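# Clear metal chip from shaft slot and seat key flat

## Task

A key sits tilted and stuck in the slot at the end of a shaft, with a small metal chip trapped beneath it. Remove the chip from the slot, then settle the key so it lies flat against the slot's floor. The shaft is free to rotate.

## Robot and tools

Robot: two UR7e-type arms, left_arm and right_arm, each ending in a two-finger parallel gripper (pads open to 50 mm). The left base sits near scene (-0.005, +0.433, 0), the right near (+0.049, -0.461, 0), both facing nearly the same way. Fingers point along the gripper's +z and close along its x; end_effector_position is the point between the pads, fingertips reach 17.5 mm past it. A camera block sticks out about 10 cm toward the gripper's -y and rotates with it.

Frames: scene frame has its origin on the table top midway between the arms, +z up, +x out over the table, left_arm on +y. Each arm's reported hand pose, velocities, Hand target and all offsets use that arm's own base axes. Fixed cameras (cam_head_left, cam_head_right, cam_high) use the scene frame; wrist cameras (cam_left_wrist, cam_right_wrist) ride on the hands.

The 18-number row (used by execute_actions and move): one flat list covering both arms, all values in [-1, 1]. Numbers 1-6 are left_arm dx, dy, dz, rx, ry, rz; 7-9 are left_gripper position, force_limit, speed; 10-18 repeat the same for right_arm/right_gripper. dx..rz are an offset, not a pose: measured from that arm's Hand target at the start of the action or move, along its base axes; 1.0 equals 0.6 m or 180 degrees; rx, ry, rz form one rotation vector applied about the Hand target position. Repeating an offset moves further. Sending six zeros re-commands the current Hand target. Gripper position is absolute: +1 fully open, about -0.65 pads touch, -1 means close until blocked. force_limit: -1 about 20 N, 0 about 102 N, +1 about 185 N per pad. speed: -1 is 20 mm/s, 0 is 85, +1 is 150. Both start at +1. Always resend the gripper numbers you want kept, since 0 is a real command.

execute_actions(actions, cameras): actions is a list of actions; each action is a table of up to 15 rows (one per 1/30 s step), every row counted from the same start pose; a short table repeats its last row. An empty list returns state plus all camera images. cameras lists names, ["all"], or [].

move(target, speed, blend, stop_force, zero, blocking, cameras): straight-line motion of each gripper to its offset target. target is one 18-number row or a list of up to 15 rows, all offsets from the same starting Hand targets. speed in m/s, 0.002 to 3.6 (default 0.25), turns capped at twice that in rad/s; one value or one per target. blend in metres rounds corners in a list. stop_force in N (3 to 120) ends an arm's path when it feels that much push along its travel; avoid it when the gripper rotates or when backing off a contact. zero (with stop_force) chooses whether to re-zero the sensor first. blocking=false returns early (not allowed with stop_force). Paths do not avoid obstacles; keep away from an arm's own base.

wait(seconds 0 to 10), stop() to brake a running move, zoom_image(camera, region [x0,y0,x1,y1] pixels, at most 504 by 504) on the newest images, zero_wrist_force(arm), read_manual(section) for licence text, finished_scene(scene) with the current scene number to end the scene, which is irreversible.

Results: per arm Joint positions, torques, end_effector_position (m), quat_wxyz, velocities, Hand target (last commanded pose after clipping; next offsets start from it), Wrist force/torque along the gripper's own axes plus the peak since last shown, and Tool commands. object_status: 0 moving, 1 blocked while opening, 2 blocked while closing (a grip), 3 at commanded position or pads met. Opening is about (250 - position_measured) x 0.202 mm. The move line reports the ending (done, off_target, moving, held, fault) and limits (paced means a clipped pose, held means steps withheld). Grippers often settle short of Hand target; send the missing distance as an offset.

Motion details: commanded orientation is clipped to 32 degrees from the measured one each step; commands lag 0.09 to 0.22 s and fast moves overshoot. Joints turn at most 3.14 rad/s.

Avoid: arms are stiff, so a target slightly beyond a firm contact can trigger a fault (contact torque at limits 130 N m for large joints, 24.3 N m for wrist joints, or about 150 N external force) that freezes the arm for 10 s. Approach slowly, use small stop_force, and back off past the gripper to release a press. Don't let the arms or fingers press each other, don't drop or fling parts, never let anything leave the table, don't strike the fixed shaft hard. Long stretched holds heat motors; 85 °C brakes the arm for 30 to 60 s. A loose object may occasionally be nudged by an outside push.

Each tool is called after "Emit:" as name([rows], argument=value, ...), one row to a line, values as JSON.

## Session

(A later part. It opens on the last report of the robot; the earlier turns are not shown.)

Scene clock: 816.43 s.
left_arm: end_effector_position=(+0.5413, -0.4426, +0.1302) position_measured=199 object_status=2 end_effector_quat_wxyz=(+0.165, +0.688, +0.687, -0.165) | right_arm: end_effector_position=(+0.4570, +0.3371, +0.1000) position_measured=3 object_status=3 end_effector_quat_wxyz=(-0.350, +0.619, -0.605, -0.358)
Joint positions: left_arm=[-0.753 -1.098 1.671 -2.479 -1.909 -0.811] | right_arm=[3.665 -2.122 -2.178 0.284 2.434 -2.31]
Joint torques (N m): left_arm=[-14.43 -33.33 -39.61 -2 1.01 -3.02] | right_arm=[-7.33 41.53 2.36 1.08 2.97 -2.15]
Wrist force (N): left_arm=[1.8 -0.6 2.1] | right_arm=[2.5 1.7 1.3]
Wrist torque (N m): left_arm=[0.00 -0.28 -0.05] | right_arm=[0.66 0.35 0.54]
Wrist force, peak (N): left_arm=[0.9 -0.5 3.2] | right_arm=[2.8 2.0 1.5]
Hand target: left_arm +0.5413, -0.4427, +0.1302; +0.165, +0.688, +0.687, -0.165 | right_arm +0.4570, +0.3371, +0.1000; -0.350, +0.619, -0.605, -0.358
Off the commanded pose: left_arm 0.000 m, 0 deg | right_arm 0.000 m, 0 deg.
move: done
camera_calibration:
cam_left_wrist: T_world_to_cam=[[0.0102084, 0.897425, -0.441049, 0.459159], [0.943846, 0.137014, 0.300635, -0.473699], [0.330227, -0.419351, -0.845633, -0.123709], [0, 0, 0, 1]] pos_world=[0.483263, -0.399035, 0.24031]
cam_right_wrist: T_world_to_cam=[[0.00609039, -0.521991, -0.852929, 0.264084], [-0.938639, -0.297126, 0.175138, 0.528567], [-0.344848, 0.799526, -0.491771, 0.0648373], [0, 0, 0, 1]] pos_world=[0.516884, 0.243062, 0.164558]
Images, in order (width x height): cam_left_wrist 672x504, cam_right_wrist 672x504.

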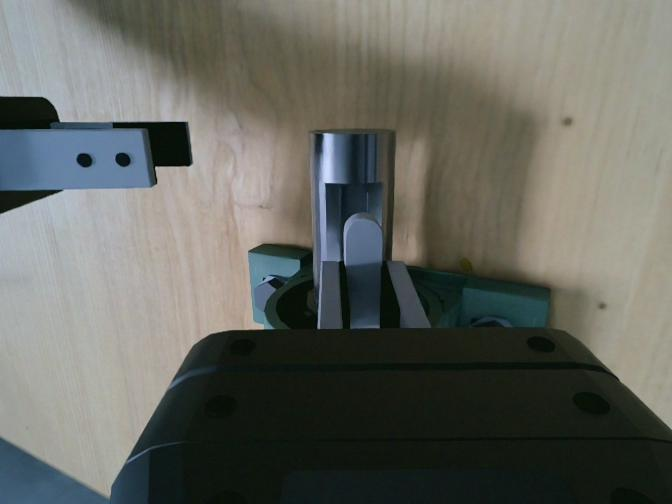

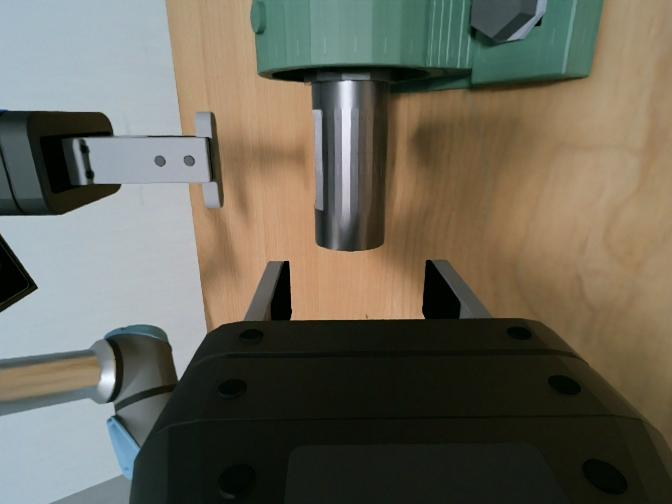

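Emit:
move(target=[0,-0.0371,-0.0709,0,0,0,-1,0.3,-1,0,0,0,0,0,0,1,0,-0.5], speed=0.06, stop_force=15, cameras=["cam_left_wrist","cam_right_wrist"])

Emit:
zoom_image(camera="cam_left_wrist", region=[300, 190, 430, 330])

Emit:
zoom_image(camera="cam_right_wrist", region=[260, 100, 380, 220])

Scene clock: 850.67 s.
left_arm: end_effector_position=(+0.5413, -0.4650, +0.0876) position_measured=199 object_status=2 end_effector_quat_wxyz=(+0.165, +0.688, +0.687, -0.165) | right_arm: end_effector_position=(+0.4570, +0.3371, +0.1000) position_measured=3 object_status=3 end_effector_quat_wxyz=(-0.350, +0.619, -0.605, -0.358)
Joint positions: left_arm=[-0.779 -1.015 1.669 -2.568 -1.9 -0.836] | right_arm=[3.665 -2.122 -2.178 0.284 2.434 -2.31]
Joint torques (N m): left_arm=[-14.17 -34.51 -37.11 -4.96 0.99 -3.11] | right_arm=[-8.7 41.38 2.68 1.22 2.98 -2.03]
Wrist force (N): left_arm=[2.1 -0.6 1.9] | right_arm=[2.4 2.0 1.6]
Wrist torque (N m): left_arm=[0.00 -0.31 -0.05] | right_arm=[0.70 0.36 0.54]
Wrist force, peak (N): left_arm=[1.9 -0.5 2.6] | right_arm=[2.7 1.9 1.7]
Hand target: left_arm +0.5413, -0.4650, +0.0876; +0.165, +0.688, +0.687, -0.165 | right_arm +0.4570, +0.3371, +0.1000; -0.350, +0.619, -0.605, -0.358
Off the commanded pose: left_arm 0.000 m, 0 deg | right_arm 0.000 m, 0 deg.
move: done
camera_calibration:
cam_left_wrist: T_world_to_cam=[[0.0101786, 0.897463, -0.440973, 0.460397], [0.943842, 0.13702, 0.300646, -0.457928], [0.330241, -0.419269, -0.845668, -0.169083], [0, 0, 0, 1]] pos_world=[0.483363, -0.421335, 0.197709]
cam_right_wrist: T_world_to_cam=[[0.00609039, -0.521991, -0.852929, 0.264084], [-0.938639, -0.297126, 0.175138, 0.528567], [-0.344848, 0.799526, -0.491771, 0.0648373], [0, 0, 0, 1]] pos_world=[0.516884, 0.243062, 0.164558]
Images, in order (width x height): cam_left_wrist 672x504, cam_right_wrist 672x504.

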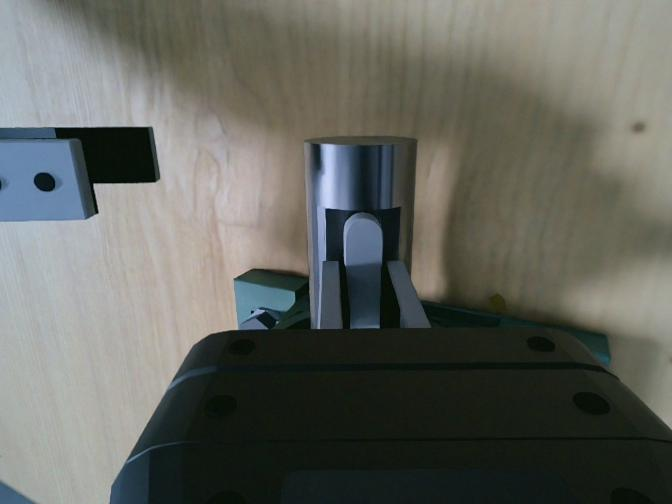

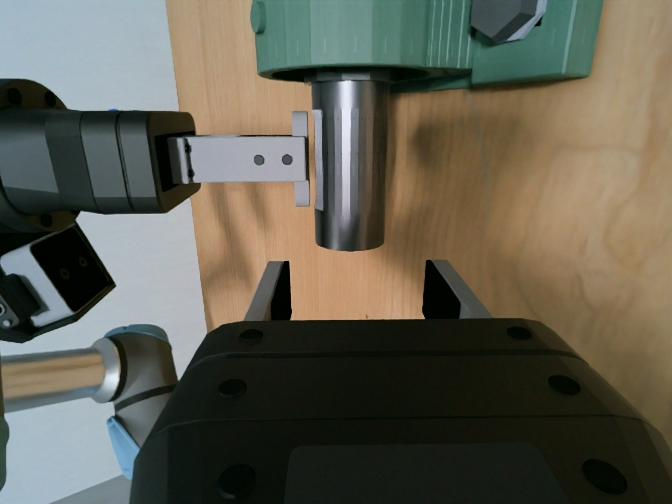

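Scaled by 3.600 from the camera's 672x504 image, which has a finer 960x720 frame.

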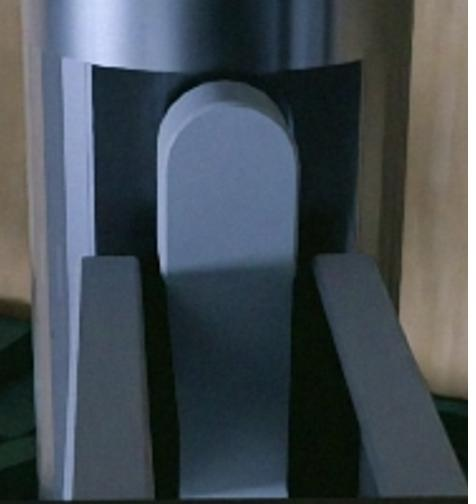

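Scaled by 4.200 from the camera's 672x504 image, which has a finer 960x720 frame.

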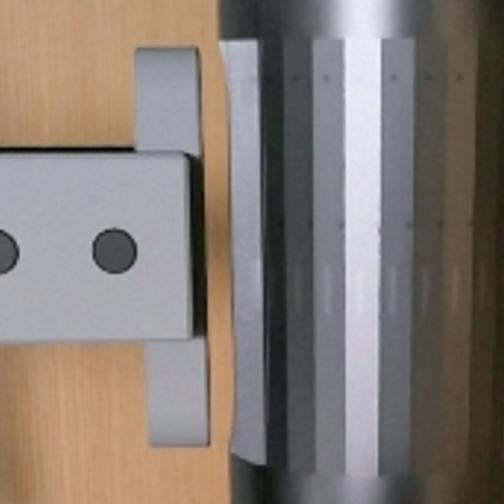

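Emit:
move(target=[0,-0.0011,-0.0043,0,0,0,-1,0.3,-1,0,0,0,0,0,0,1,0,-0.5], speed=0.02)

Emit:
move(target=[0,-0.00235,-0.0046,0,0,0,-1,0.3,-1,0,0,0,0,0,0,1,0,-0.5], speed=0.004, stop_force=6, cameras=["cam_left_wrist","cam_right_wrist"])

Emit:
zoom_image(camera="cam_left_wrist", region=[300, 190, 430, 330])

Emit:
zoom_image(camera="cam_right_wrist", region=[260, 100, 380, 220])

Scene clock: 869.57 s.
left_arm: end_effector_position=(+0.5413, -0.4656, +0.0852) position_measured=199 object_status=2 end_effector_quat_wxyz=(+0.165, +0.688, +0.687, -0.165) | right_arm: end_effector_position=(+0.4570, +0.3371, +0.1000) position_measured=3 object_status=3 end_effector_quat_wxyz=(-0.350, +0.619, -0.605, -0.358)
Joint positions: left_arm=[-0.78 -1.011 1.67 -2.573 -1.9 -0.837] | right_arm=[3.665 -2.122 -2.178 0.284 2.434 -2.31]
Joint torques (N m): left_arm=[-13.58 -33.15 -7.96 -4.78 0.93 -3.18] | right_arm=[-8.21 41.23 2.9 1.14 3.14 -1.86]
Wrist force (N): left_arm=[1.9 -0.6 2.0] | right_arm=[2.4 1.7 1.4]
Wrist torque (N m): left_arm=[0.00 -0.29 -0.05] | right_arm=[0.64 0.36 0.54]
Wrist force, peak (N): left_arm=[2.1 -0.6 2.2] | right_arm=[2.5 2.0 1.8]
Hand target: left_arm +0.5413, -0.4657, +0.0850; +0.165, +0.688, +0.687, -0.165 | right_arm +0.4570, +0.3371, +0.1000; -0.350, +0.619, -0.605, -0.358
Off the commanded pose: left_arm 0.000 m, 0 deg | right_arm 0.000 m, 0 deg.
move: done

Scene clock: 870.57 s.
left_arm: end_effector_position=(+0.5413, -0.4662, +0.0838) position_measured=199 object_status=2 end_effector_quat_wxyz=(+0.165, +0.688, +0.687, -0.165) | right_arm: end_effector_position=(+0.4570, +0.3371, +0.1000) position_measured=3 object_status=3 end_effector_quat_wxyz=(-0.350, +0.619, -0.605, -0.358)
Joint positions: left_arm=[-0.781 -1.008 1.67 -2.576 -1.899 -0.838] | right_arm=[3.665 -2.122 -2.178 0.284 2.434 -2.31]
Joint torques (N m): left_arm=[-8.94 -57.07 -29.62 -1.73 -0.46 -0.81] | right_arm=[-7.18 41.81 2.64 1.26 3.16 -1.95]
Wrist force (N): left_arm=[5.3 -2.1 -8.6] | right_arm=[2.3 1.9 1.5]
Wrist torque (N m): left_arm=[-0.06 -0.28 -0.11] | right_arm=[0.69 0.38 0.54]
Wrist force, peak (N): left_arm=[6.7 -3.6 -9.8] | right_arm=[2.5 2.1 1.8]
Hand target: left_arm +0.5413, -0.4661, +0.0839; +0.165, +0.688, +0.687, -0.165 (not the last commanded pose) | right_arm +0.4570, +0.3371, +0.1000; -0.350, +0.619, -0.605, -0.358
Off the commanded pose: left_arm 0.002 m, 0 deg | right_arm 0.000 m, 0 deg.
move: contact (left_arm)
camera_calibration:
cam_left_wrist: T_world_to_cam=[[0.0100907, 0.897574, -0.440748, 0.459845], [0.943915, 0.136927, 0.300459, -0.456565], [0.330035, -0.419061, -0.845852, -0.172544], [0, 0, 0, 1]] pos_world=[0.483264, -0.422536, 0.193908]
cam_right_wrist: T_world_to_cam=[[0.00609039, -0.521991, -0.852929, 0.264084], [-0.938639, -0.297126, 0.175138, 0.528567], [-0.344848, 0.799526, -0.491771, 0.0648373], [0, 0, 0, 1]] pos_world=[0.516884, 0.243062, 0.164558]
Images, in order (width x height): cam_left_wrist 672x504, cam_right_wrist 672x504.

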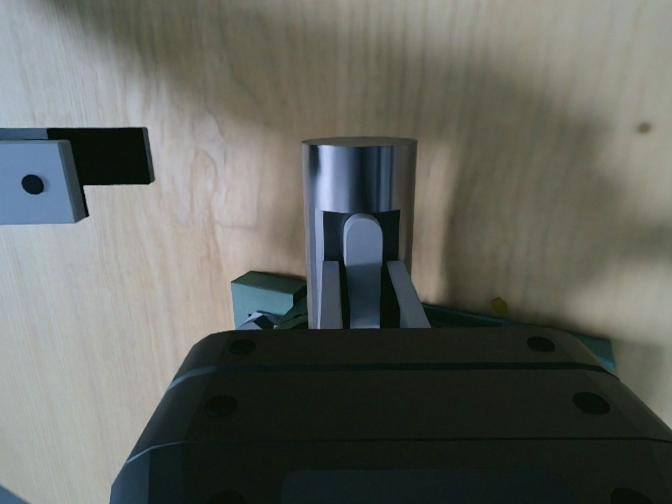

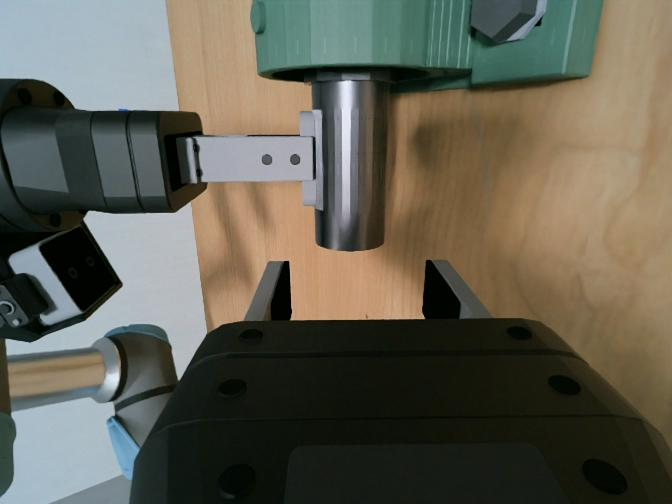

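Scaled by 3.600 from the camera's 672x504 image, which has a finer 960x720 frame.

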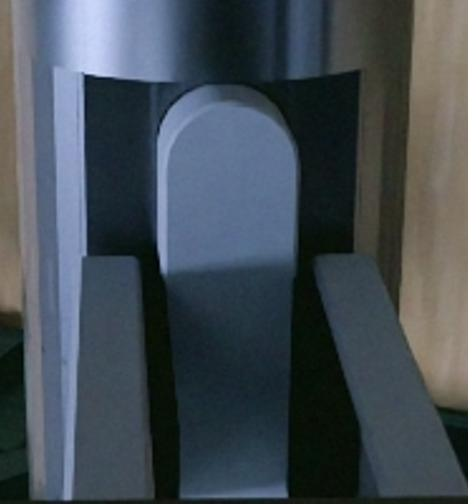

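Scaled by 4.200 from the camera's 672x504 image, which has a finer 960x720 frame.

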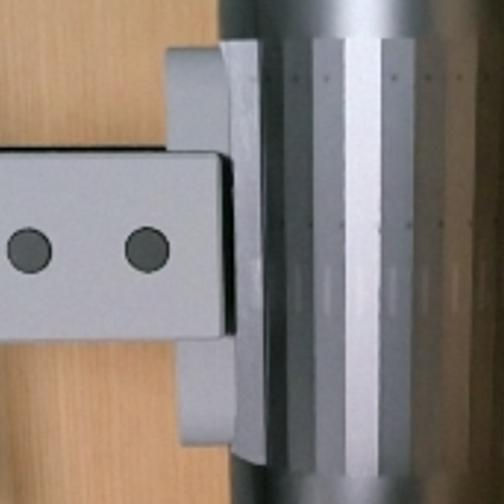

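Emit:
zoom_image(camera="cam_left_wrist", region=[295, 130, 365, 200])

Emit:
zoom_image(camera="cam_left_wrist", region=[365, 130, 435, 200])

Emit:
zoom_image(camera="cam_left_wrist", region=[295, 200, 365, 270])

Emit:
zoom_image(camera="cam_left_wrist", region=[365, 200, 435, 270])

Scaled by 7.200 from the camera's 672x504 image, which has a finer 960x720 frame.

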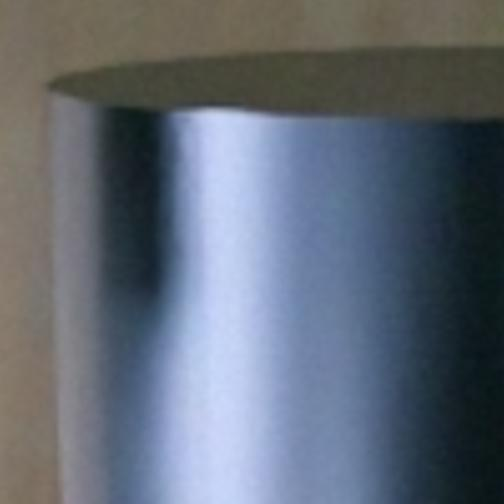

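Scaled by 7.200 from the camera's 672x504 image, which has a finer 960x720 frame.

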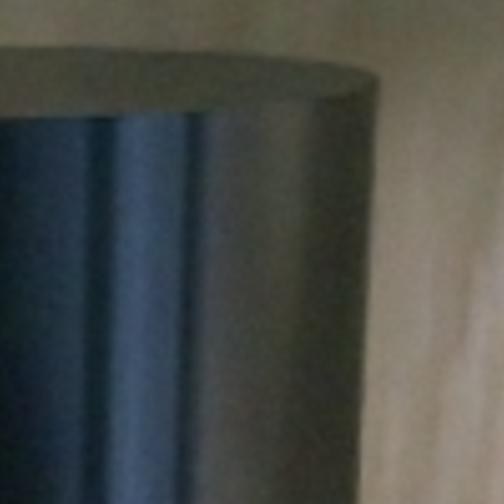

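Scaled by 7.200 from the camera's 672x504 image, which has a finer 960x720 frame.

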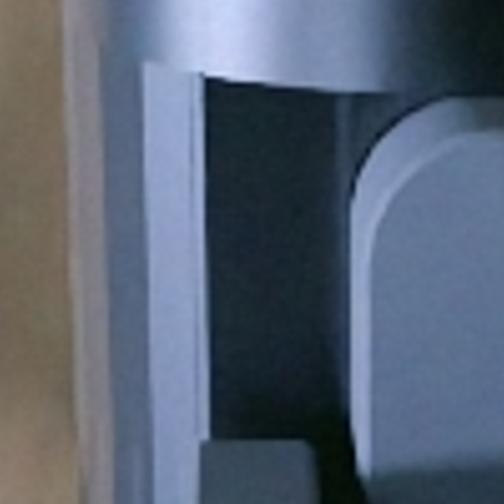

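Scaled by 7.200 from the camera's 672x504 image, which has a finer 960x720 frame.

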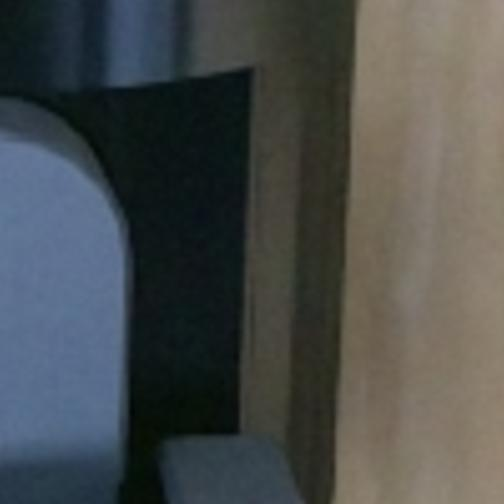

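Emit:
move(target=[0,0.00068,0.0006,0,0.00151,0.00297,-1,0.3,-1,0,0,0,0,0,0,1,0,-0.5], speed=0.02)

Emit:
move(target=[0,-0.00227,-0.00446,0,0,0,-1,0.3,-1,0,0,0,0,0,0,1,0,-0.5], speed=0.004, stop_force=7, cameras=["cam_left_wrist","cam_right_wrist"])

Emit:
zoom_image(camera="cam_left_wrist", region=[300, 190, 430, 330])

Emit:
zoom_image(camera="cam_right_wrist", region=[260, 100, 380, 220])

Scene clock: 927.00 s.
left_arm: end_effector_position=(+0.5413, -0.4657, +0.0842) position_measured=199 object_status=2 end_effector_quat_wxyz=(+0.164, +0.684, +0.691, -0.166) | right_arm: end_effector_position=(+0.4570, +0.3371, +0.1000) position_measured=3 object_status=3 end_effector_quat_wxyz=(-0.350, +0.619, -0.605, -0.358)
Joint positions: left_arm=[-0.78 -1.009 1.67 -2.575 -1.9 -0.847] | right_arm=[3.665 -2.122 -2.178 0.284 2.434 -2.31]
Joint torques (N m): left_arm=[10.4 -62.15 -7.87 -1.53 -2.5 -3.18] | right_arm=[-7.77 41.94 2.54 1.32 2.95 -2.02]
Wrist force (N): left_arm=[2.1 2.3 2.7] | right_arm=[2.4 1.9 1.6]
Wrist torque (N m): left_arm=[0.01 -0.27 -0.05] | right_arm=[0.68 0.36 0.54]
Wrist force, peak (N): left_arm=[5.3 -1.8 -7.6] | right_arm=[2.6 2.1 1.8]
Hand target: left_arm +0.5413, -0.4657, +0.0842; +0.164, +0.684, +0.691, -0.166 | right_arm +0.4570, +0.3371, +0.1000; -0.350, +0.619, -0.605, -0.358
Off the commanded pose: left_arm 0.000 m, 0 deg | right_arm 0.000 m, 0 deg.
move: done

Scene clock: 928.63 s.
left_arm: end_effector_position=(+0.5414, -0.4658, +0.0839) position_measured=199 object_status=2 end_effector_quat_wxyz=(+0.164, +0.684, +0.691, -0.166) | right_arm: end_effector_position=(+0.4570, +0.3371, +0.1000) position_measured=3 object_status=3 end_effector_quat_wxyz=(-0.350, +0.619, -0.605, -0.358)
Joint positions: left_arm=[-0.78 -1.009 1.67 -2.576 -1.9 -0.848] | right_arm=[3.665 -2.122 -2.178 0.284 2.434 -2.31]
Joint torques (N m): left_arm=[10.28 -62.54 -17.28 -1.92 0.85 1.41] | right_arm=[-7.56 40.42 2.41 1.51 2.9 -1.92]
Wrist force (N): left_arm=[-2.1 3.6 5.8] | right_arm=[2.2 1.9 1.4]
Wrist torque (N m): left_arm=[0.02 -0.33 0.10] | right_arm=[0.67 0.39 0.54]
Wrist force, peak (N): left_arm=[-2.1 3.8 5.9] | right_arm=[2.7 2.1 1.4]
Hand target: left_arm +0.5414, -0.4658, +0.0839; +0.164, +0.684, +0.691, -0.166 (not the last commanded pose) | right_arm +0.4570, +0.3371, +0.1000; -0.350, +0.619, -0.605, -0.358
Off the commanded pose: left_arm 0.003 m, 0 deg | right_arm 0.000 m, 0 deg.
move: contact (left_arm)
camera_calibration:
cam_left_wrist: T_world_to_cam=[[-0.000470675, 0.897484, -0.441048, 0.46538], [0.943924, 0.146017, 0.296121, -0.452169], [0.330164, -0.416176, -0.847225, -0.170979], [0, 0, 0, 1]] pos_world=[0.483483, -0.422804, 0.194294]
cam_right_wrist: T_world_to_cam=[[0.00609039, -0.521991, -0.852929, 0.264084], [-0.938639, -0.297126, 0.175138, 0.528567], [-0.344848, 0.799526, -0.491771, 0.0648373], [0, 0, 0, 1]] pos_world=[0.516884, 0.243062, 0.164558]
Images, in order (width x height): cam_left_wrist 672x504, cam_right_wrist 672x504.

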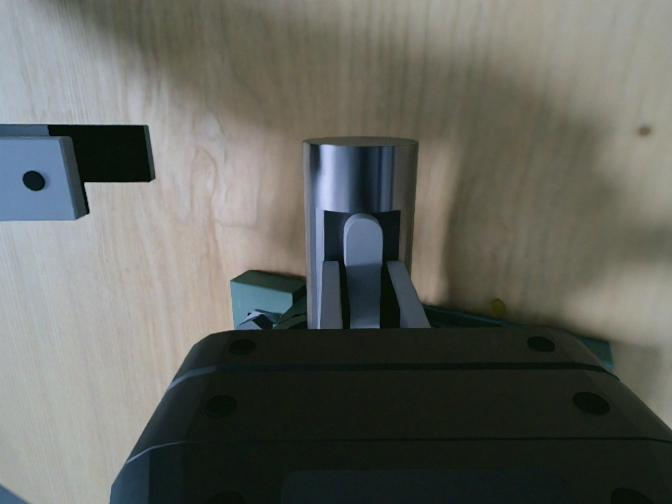

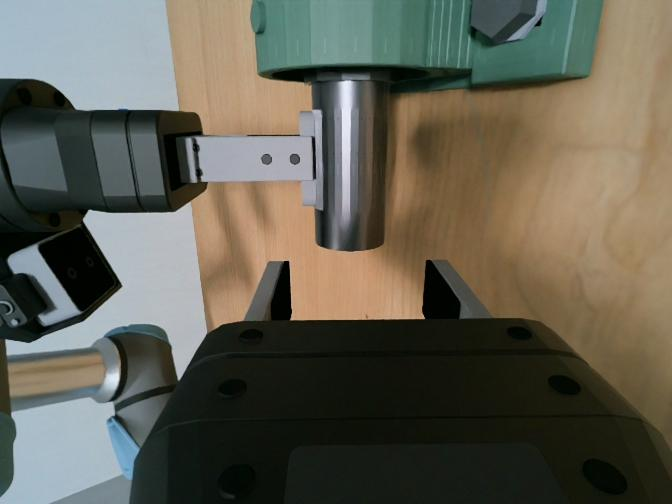

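Scaled by 3.600 from the camera's 672x504 image, which has a finer 960x720 frame.

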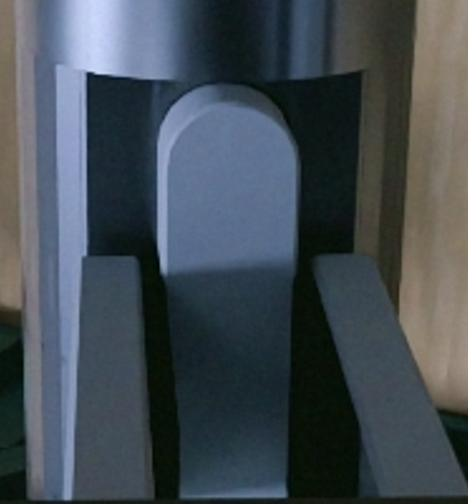

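Scaled by 4.200 from the camera's 672x504 image, which has a finer 960x720 frame.

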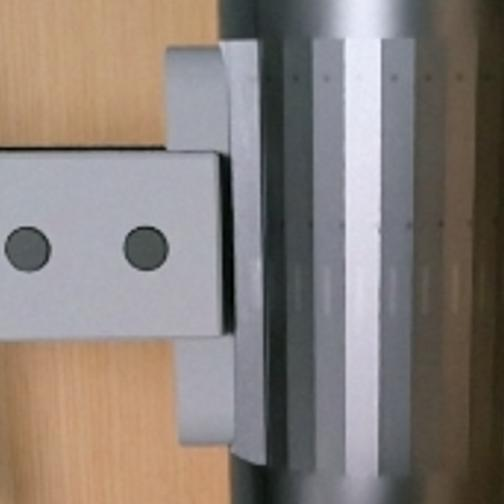

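Emit:
move(target=[0,-0.00015,0.00008,0,-0.00088,-0.00173,-1,0.3,-1,0,0,0,0,0,0,1,0,-0.5], speed=0.01)

Emit:
move(target=[0,-0.0018,-0.0035,0,0,0,-1,0.3,-1,0,0,0,0,0,0,1,0,-0.5], speed=0.003, stop_force=10)

Scene clock: 939.73 s.
left_arm: end_effector_position=(+0.5414, -0.4659, +0.0840) position_measured=199 object_status=2 end_effector_quat_wxyz=(+0.165, +0.686, +0.689, -0.166) | right_arm: end_effector_position=(+0.4570, +0.3371, +0.1000) position_measured=3 object_status=3 end_effector_quat_wxyz=(-0.350, +0.619, -0.605, -0.358)
Joint positions: left_arm=[-0.78 -1.009 1.67 -2.576 -1.9 -0.842] | right_arm=[3.665 -2.122 -2.178 0.284 2.434 -2.31]
Joint torques (N m): left_arm=[-4.47 -56.09 -37.3 -1.71 1.15 2.33] | right_arm=[-7.35 41.48 3.29 1.49 3.09 -2.03]
Wrist force (N): left_arm=[0.7 -0.8 2.6] | right_arm=[2.7 1.8 1.4]
Wrist torque (N m): left_arm=[0.02 -0.30 -0.15] | right_arm=[0.67 0.32 0.54]
Wrist force, peak (N): left_arm=[-2.0 3.5 6.0] | right_arm=[2.6 2.1 1.5]
Hand target: left_arm +0.5414, -0.4659, +0.0840; +0.165, +0.686, +0.689, -0.166 | right_arm +0.4570, +0.3371, +0.1000; -0.350, +0.619, -0.605, -0.358
Off the commanded pose: left_arm 0.000 m, 0 deg | right_arm 0.000 m, 0 deg.
move: done

Scene clock: 940.93 s.
left_arm: end_effector_position=(+0.5414, -0.4667, +0.0825) position_measured=199 object_status=2 end_effector_quat_wxyz=(+0.165, +0.686, +0.689, -0.166) | right_arm: end_effector_position=(+0.4570, +0.3371, +0.1000) position_measured=3 object_status=3 end_effector_quat_wxyz=(-0.350, +0.619, -0.605, -0.358)
Joint positions: left_arm=[-0.781 -1.006 1.67 -2.579 -1.899 -0.843] | right_arm=[3.665 -2.122 -2.178 0.284 2.434 -2.31]
Joint torques (N m): left_arm=[-11.24 -49.69 -33.48 -1.59 0.73 -0.73] | right_arm=[-8.42 41.45 1.87 1.31 2.99 -1.99]
Wrist force (N): left_arm=[4.8 -4.8 -13.1] | right_arm=[2.6 2.0 1.6]
Wrist torque (N m): left_arm=[-0.01 -0.19 -0.19] | right_arm=[0.70 0.33 0.54]
Wrist force, peak (N): left_arm=[5.6 -5.2 -12.7] | right_arm=[2.7 1.9 1.9]
Hand target: left_arm +0.5414, -0.4666, +0.0826; +0.165, +0.686, +0.689, -0.166 (not the last commanded pose) | right_arm +0.4570, +0.3371, +0.1000; -0.350, +0.619, -0.605, -0.358
Off the commanded pose: left_arm 0.001 m, 0 deg | right_arm 0.000 m, 0 deg.
move: contact (left_arm)

Emit:
move(target=[-0.0003,0.0004,0.0004,0,0,0,-1,0.3,-1,0,0,0,0,0,0,1,0,-0.5], speed=0.01)

Emit:
move(target=[0,-0.0010,-0.0020,0,0,0,-1,0.3,-1,0,0,0,0,0,0,1,0,-0.5], speed=0.003, stop_force=12, cameras=["cam_right_wrist","cam_left_wrist"])

Emit:
zoom_image(camera="cam_right_wrist", region=[260, 100, 380, 220])

Scene clock: 950.07 s.
left_arm: end_effector_position=(+0.5412, -0.4664, +0.0829) position_measured=199 object_status=2 end_effector_quat_wxyz=(+0.165, +0.686, +0.689, -0.166) | right_arm: end_effector_position=(+0.4570, +0.3371, +0.1000) position_measured=3 object_status=3 end_effector_quat_wxyz=(-0.350, +0.619, -0.605, -0.358)
Joint positions: left_arm=[-0.781 -1.007 1.67 -2.579 -1.899 -0.843] | right_arm=[3.665 -2.122 -2.178 0.284 2.434 -2.31]
Joint torques (N m): left_arm=[10.23 -62.14 -4.86 -0.95 -1.82 1.9] | right_arm=[-7.09 40.83 2.46 1.55 2.96 -2.05]
Wrist force (N): left_arm=[-1.8 5.0 5.5] | right_arm=[2.6 2.1 1.6]
Wrist torque (N m): left_arm=[-0.08 -0.34 -0.16] | right_arm=[0.71 0.33 0.54]
Wrist force, peak (N): left_arm=[4.9 -4.5 -13.0] | right_arm=[2.5 2.4 1.5]
Hand target: left_arm +0.5412, -0.4664, +0.0829; +0.165, +0.686, +0.689, -0.166 | right_arm +0.4570, +0.3371, +0.1000; -0.350, +0.619, -0.605, -0.358
Off the commanded pose: left_arm 0.000 m, 0 deg | right_arm 0.000 m, 0 deg.
move: done

Scene clock: 950.97 s.
left_arm: end_effector_position=(+0.5413, -0.4666, +0.0824) position_measured=199 object_status=2 end_effector_quat_wxyz=(+0.165, +0.686, +0.689, -0.166) | right_arm: end_effector_position=(+0.4570, +0.3371, +0.1000) position_measured=3 object_status=3 end_effector_quat_wxyz=(-0.350, +0.619, -0.605, -0.358)
Joint positions: left_arm=[-0.781 -1.006 1.67 -2.58 -1.899 -0.843] | right_arm=[3.665 -2.122 -2.178 0.284 2.434 -2.31]
Joint torques (N m): left_arm=[-2.52 -53.47 -11.97 -0.67 0.85 1.54] | right_arm=[-7.54 40.86 3.64 1.64 2.98 -2.01]
Wrist force (N): left_arm=[1.0 -3.5 -12.2] | right_arm=[2.6 1.8 1.7]
Wrist torque (N m): left_arm=[0.01 -0.32 -0.18] | right_arm=[0.67 0.33 0.54]
Wrist force, peak (N): left_arm=[1.4 -4.2 -13.0] | right_arm=[2.7 2.0 1.5]
Hand target: left_arm +0.5413, -0.4665, +0.0825; +0.165, +0.686, +0.689, -0.166 (not the last commanded pose) | right_arm +0.4570, +0.3371, +0.1000; -0.350, +0.619, -0.605, -0.358
Off the commanded pose: left_arm 0.001 m, 0 deg | right_arm 0.000 m, 0 deg.
move: contact (left_arm)
camera_calibration:
cam_left_wrist: T_world_to_cam=[[0.00568216, 0.897423, -0.441134, 0.461981], [0.943826, 0.140939, 0.298878, -0.454085], [0.330393, -0.418052, -0.846211, -0.173488], [0, 0, 0, 1]] pos_world=[0.483271, -0.423121, 0.192704]
cam_right_wrist: T_world_to_cam=[[0.00609039, -0.521991, -0.852929, 0.264084], [-0.938639, -0.297126, 0.175138, 0.528567], [-0.344848, 0.799526, -0.491771, 0.0648373], [0, 0, 0, 1]] pos_world=[0.516884, 0.243062, 0.164558]
Images, in order (width x height): cam_left_wrist 672x504, cam_right_wrist 672x504.

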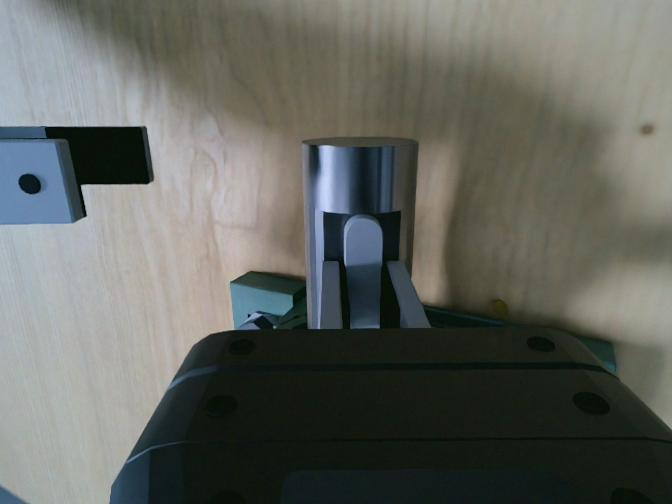

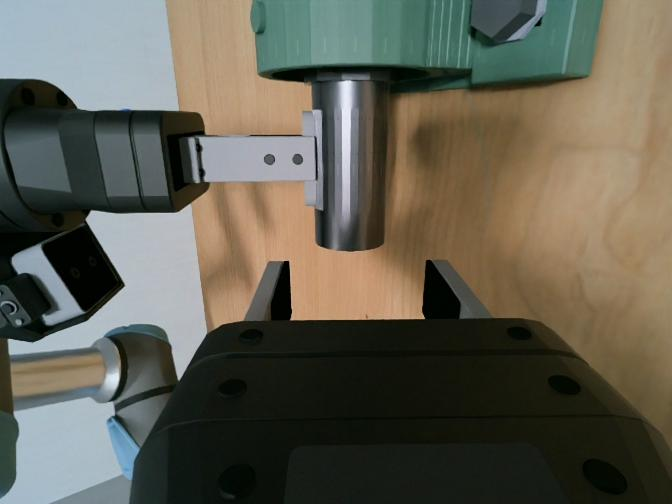

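Scaled by 4.200 from the camera's 672x504 image, which has a finer 960x720 frame.

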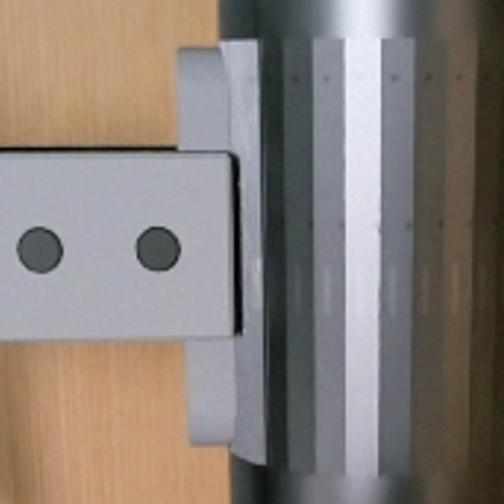

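Emit:
move(target=[0,0.00018,0.00036,0,0,0,-1,0.3,-1,0,0,0,0,0,0,1,0,-0.5], speed=0.01)

Emit:
execute_actions([
  [[0,0,0,0,0,0,0.0,-0.5,-0.8,0,0,0,0,0,0,1,0,-0.5]],
  [[0,0,0,0,0,0,0.0,-0.5,-0.8,0,0,0,0,0,0,1,0,-0.5]],
], cameras=["cam_right_wrist","cam_left_wrist"])

Emit:
zoom_image(camera="cam_right_wrist", region=[260, 100, 380, 220])

Emit:
zoom_image(camera="cam_left_wrist", region=[300, 190, 430, 330])

Scene clock: 963.90 s.
left_arm: end_effector_position=(+0.5413, -0.4664, +0.0827) position_measured=199 object_status=2 end_effector_quat_wxyz=(+0.165, +0.686, +0.689, -0.166) | right_arm: end_effector_position=(+0.4570, +0.3371, +0.1000) position_measured=3 object_status=3 end_effector_quat_wxyz=(-0.350, +0.619, -0.605, -0.358)
Joint positions: left_arm=[-0.781 -1.007 1.671 -2.579 -1.899 -0.843] | right_arm=[3.665 -2.122 -2.178 0.284 2.434 -2.31]
Joint torques (N m): left_arm=[10.02 -62.14 -6.14 -0.89 -0.12 1.95] | right_arm=[-6.99 40.62 3.63 1.63 2.99 -1.99]
Wrist force (N): left_arm=[-1.4 2.6 4.7] | right_arm=[2.5 1.9 1.7]
Wrist torque (N m): left_arm=[-0.03 -0.34 -0.15] | right_arm=[0.69 0.36 0.54]
Wrist force, peak (N): left_arm=[0.6 -3.1 -11.3] | right_arm=[2.9 1.7 1.6]
Hand target: left_arm +0.5413, -0.4664, +0.0828; +0.165, +0.686, +0.689, -0.166 | right_arm +0.4570, +0.3371, +0.1000; -0.350, +0.619, -0.605, -0.358
Off the commanded pose: left_arm 0.000 m, 0 deg | right_arm 0.000 m, 0 deg.
move: done

Scene clock: 965.10 s.
left_arm: end_effector_position=(+0.5413, -0.4664, +0.0827) position_measured=152 object_status=3 end_effector_quat_wxyz=(+0.165, +0.686, +0.689, -0.166) | right_arm: end_effector_position=(+0.4570, +0.3371, +0.1000) position_measured=3 object_status=3 end_effector_quat_wxyz=(-0.350, +0.619, -0.605, -0.358)
Joint positions: left_arm=[-0.781 -1.007 1.671 -2.579 -1.899 -0.843] | right_arm=[3.665 -2.122 -2.178 0.284 2.434 -2.31]
Joint torques (N m): left_arm=[9.76 -60.33 -18.1 -4.78 -1.76 2.16] | right_arm=[-8.06 40.77 2.6 1.47 2.93 -1.98]
Wrist force (N): left_arm=[1.6 -0.5 1.9] | right_arm=[2.5 2.1 1.4]
Wrist torque (N m): left_arm=[0.01 -0.26 -0.10] | right_arm=[0.72 0.34 0.54]
Wrist force, peak (N): left_arm=[-1.0 2.9 4.3] | right_arm=[2.6 1.9 1.6]
Hand target: left_arm +0.5413, -0.4664, +0.0828; +0.165, +0.686, +0.689, -0.166 | right_arm +0.4570, +0.3371, +0.1000; -0.350, +0.619, -0.605, -0.358
Off the commanded pose: left_arm 0.000 m, 0 deg | right_arm 0.000 m, 0 deg.
camera_calibration:
cam_left_wrist: T_world_to_cam=[[0.00576894, 0.897373, -0.441234, 0.46198], [0.943821, 0.140906, 0.298911, -0.454206], [0.330407, -0.41817, -0.846147, -0.173262], [0, 0, 0, 1]] pos_world=[0.483271, -0.423021, 0.193004]
cam_right_wrist: T_world_to_cam=[[0.00609039, -0.521991, -0.852929, 0.264084], [-0.938639, -0.297126, 0.175138, 0.528567], [-0.344848, 0.799526, -0.491771, 0.0648373], [0, 0, 0, 1]] pos_world=[0.516884, 0.243062, 0.164558]
Images, in order (width x height): cam_left_wrist 672x504, cam_right_wrist 672x504.

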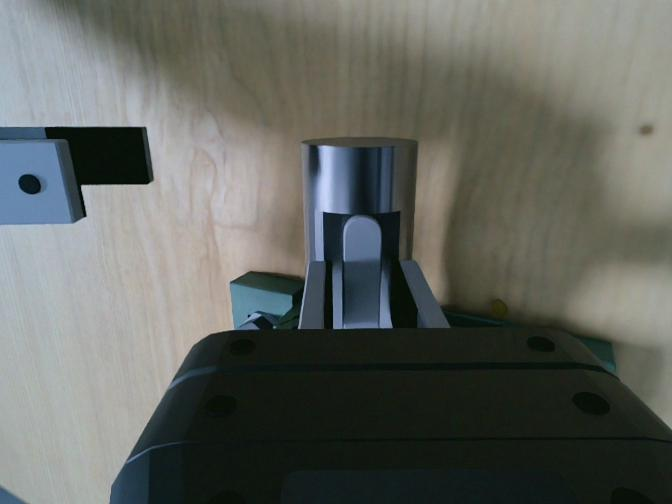

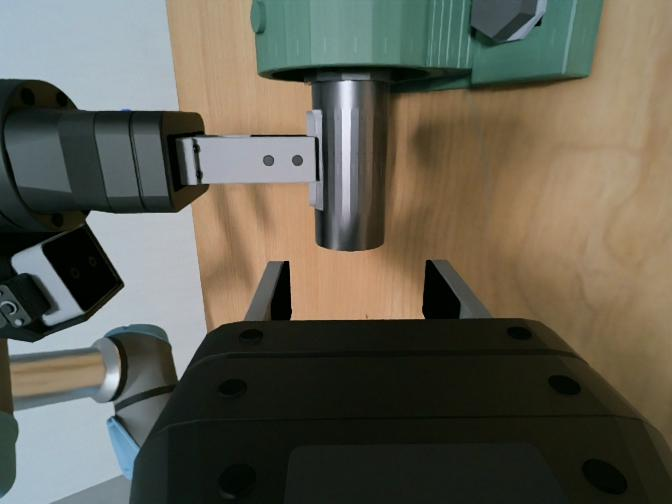

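Scaled by 4.200 from the camera's 672x504 image, which has a finer 960x720 frame.

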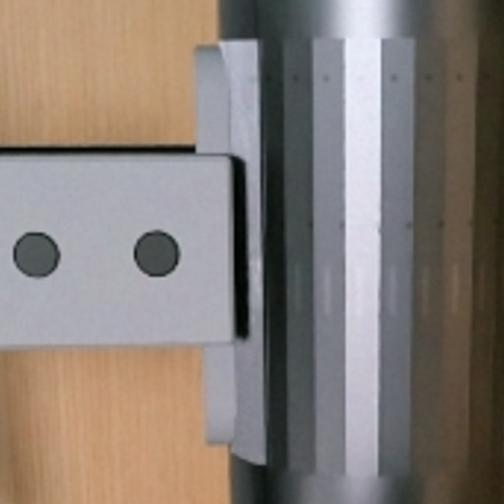

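Scaled by 3.600 from the camera's 672x504 image, which has a finer 960x720 frame.

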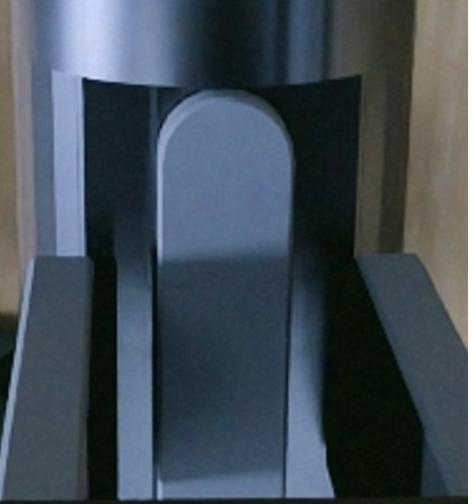

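Emit:
move([
  [0,0.0227,0.04455,0,0,0,0.0,-0.5,-0.8,0,0,0,0,0,0,1,0,-0.5],
  [0.005,0.0227,0.04455,0,0,0,-1,-0.5,0,0,0,0,0,0,0,1,0,-0.5],
  [0.005,0.0042,0.00815,0,0,0,-1,-0.5,0,0,0,0,0,0,0,1,0,-0.5],
], speed=[0.08,0.05,0.08])

Emit:
move(target=[0,-0.00378,-0.00743,0,0,0,-1,-0.5,0,0,0,0,0,0,0,1,0,-0.5], speed=0.005, stop_force=40, cameras=["cam_right_wrist","cam_left_wrist"])

Emit:
zoom_image(camera="cam_right_wrist", region=[260, 100, 380, 220])

Scene clock: 978.80 s.
left_arm: end_effector_position=(+0.5443, -0.4638, +0.0878) position_measured=252 object_status=3 end_effector_quat_wxyz=(+0.165, +0.686, +0.689, -0.166) | right_arm: end_effector_position=(+0.4570, +0.3371, +0.1000) position_measured=3 object_status=3 end_effector_quat_wxyz=(-0.350, +0.619, -0.605, -0.358)
Joint positions: left_arm=[-0.775 -1.012 1.663 -2.564 -1.902 -0.836] | right_arm=[3.665 -2.122 -2.178 0.284 2.434 -2.31]
Joint torques (N m): left_arm=[-13.11 -35.26 -37.62 -4.84 0.97 -3.22] | right_arm=[-7.93 40.81 3.61 1.68 2.93 -2]
Wrist force (N): left_arm=[1.6 -0.4 1.9] | right_arm=[2.4 1.7 1.8]
Wrist torque (N m): left_arm=[0.04 -0.25 -0.05] | right_arm=[0.65 0.37 0.54]
Wrist force, peak (N): left_arm=[2.3 -1.1 2.1] | right_arm=[2.8 2.2 1.6]
Hand target: left_arm +0.5443, -0.4639, +0.0876; +0.165, +0.686, +0.689, -0.166 | right_arm +0.4570, +0.3371, +0.1000; -0.350, +0.619, -0.605, -0.358
Off the commanded pose: left_arm 0.000 m, 0 deg | right_arm 0.000 m, 0 deg.
move: done

Scene clock: 980.53 s.
left_arm: end_effector_position=(+0.5444, -0.4649, +0.0860) position_measured=252 object_status=3 end_effector_quat_wxyz=(+0.165, +0.686, +0.689, -0.166) | right_arm: end_effector_position=(+0.4570, +0.3371, +0.1000) position_measured=3 object_status=3 end_effector_quat_wxyz=(-0.350, +0.619, -0.605, -0.358)
Joint positions: left_arm=[-0.776 -1.008 1.663 -2.569 -1.901 -0.838] | right_arm=[3.665 -2.122 -2.178 0.284 2.434 -2.31]
Joint torques (N m): left_arm=[-3.51 -40.88 -6.59 0.16 -0.94 1.72] | right_arm=[-6.86 40.15 3.64 1.86 2.91 -1.95]
Wrist force (N): left_arm=[5.7 -5.2 -34.1] | right_arm=[2.3 1.8 1.7]
Wrist torque (N m): left_arm=[-0.35 -0.20 -0.09] | right_arm=[0.67 0.38 0.55]
Wrist force, peak (N): left_arm=[8.0 -10.4 -45.6] | right_arm=[2.8 2.1 1.3]
Hand target: left_arm +0.5444, -0.4649, +0.0859; +0.165, +0.686, +0.689, -0.166 (not the last commanded pose) | right_arm +0.4570, +0.3371, +0.1000; -0.350, +0.619, -0.605, -0.358
Off the commanded pose: left_arm 0.003 m, 0 deg | right_arm 0.000 m, 0 deg.
move: contact (left_arm)
camera_calibration:
cam_left_wrist: T_world_to_cam=[[0.00585793, 0.8972, -0.441586, 0.461936], [0.943681, 0.141124, 0.29925, -0.458176], [0.330806, -0.418469, -0.845844, -0.171412], [0, 0, 0, 1]] pos_world=[0.48637, -0.42152, 0.196106]
cam_right_wrist: T_world_to_cam=[[0.00609039, -0.521991, -0.852929, 0.264084], [-0.938639, -0.297126, 0.175138, 0.528567], [-0.344848, 0.799526, -0.491771, 0.0648373], [0, 0, 0, 1]] pos_world=[0.516884, 0.243062, 0.164558]
Images, in order (width x height): cam_left_wrist 672x504, cam_right_wrist 672x504.

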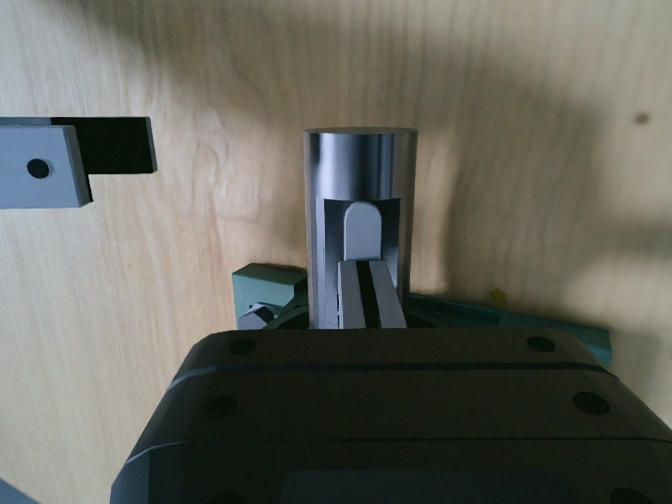

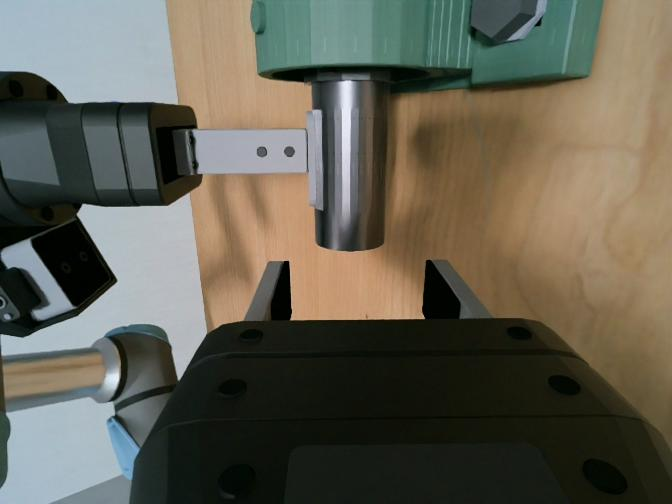

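Scaled by 4.200 from the camera's 672x504 image, which has a finer 960x720 frame.

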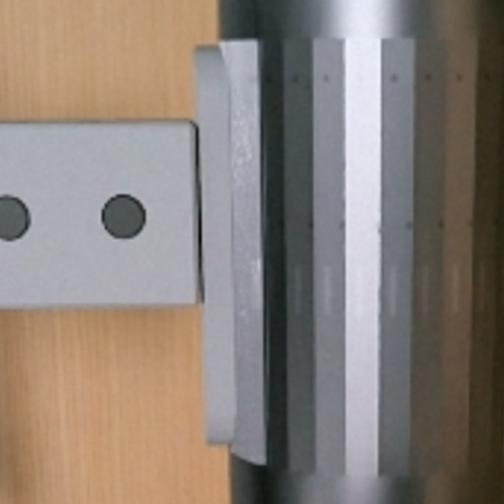

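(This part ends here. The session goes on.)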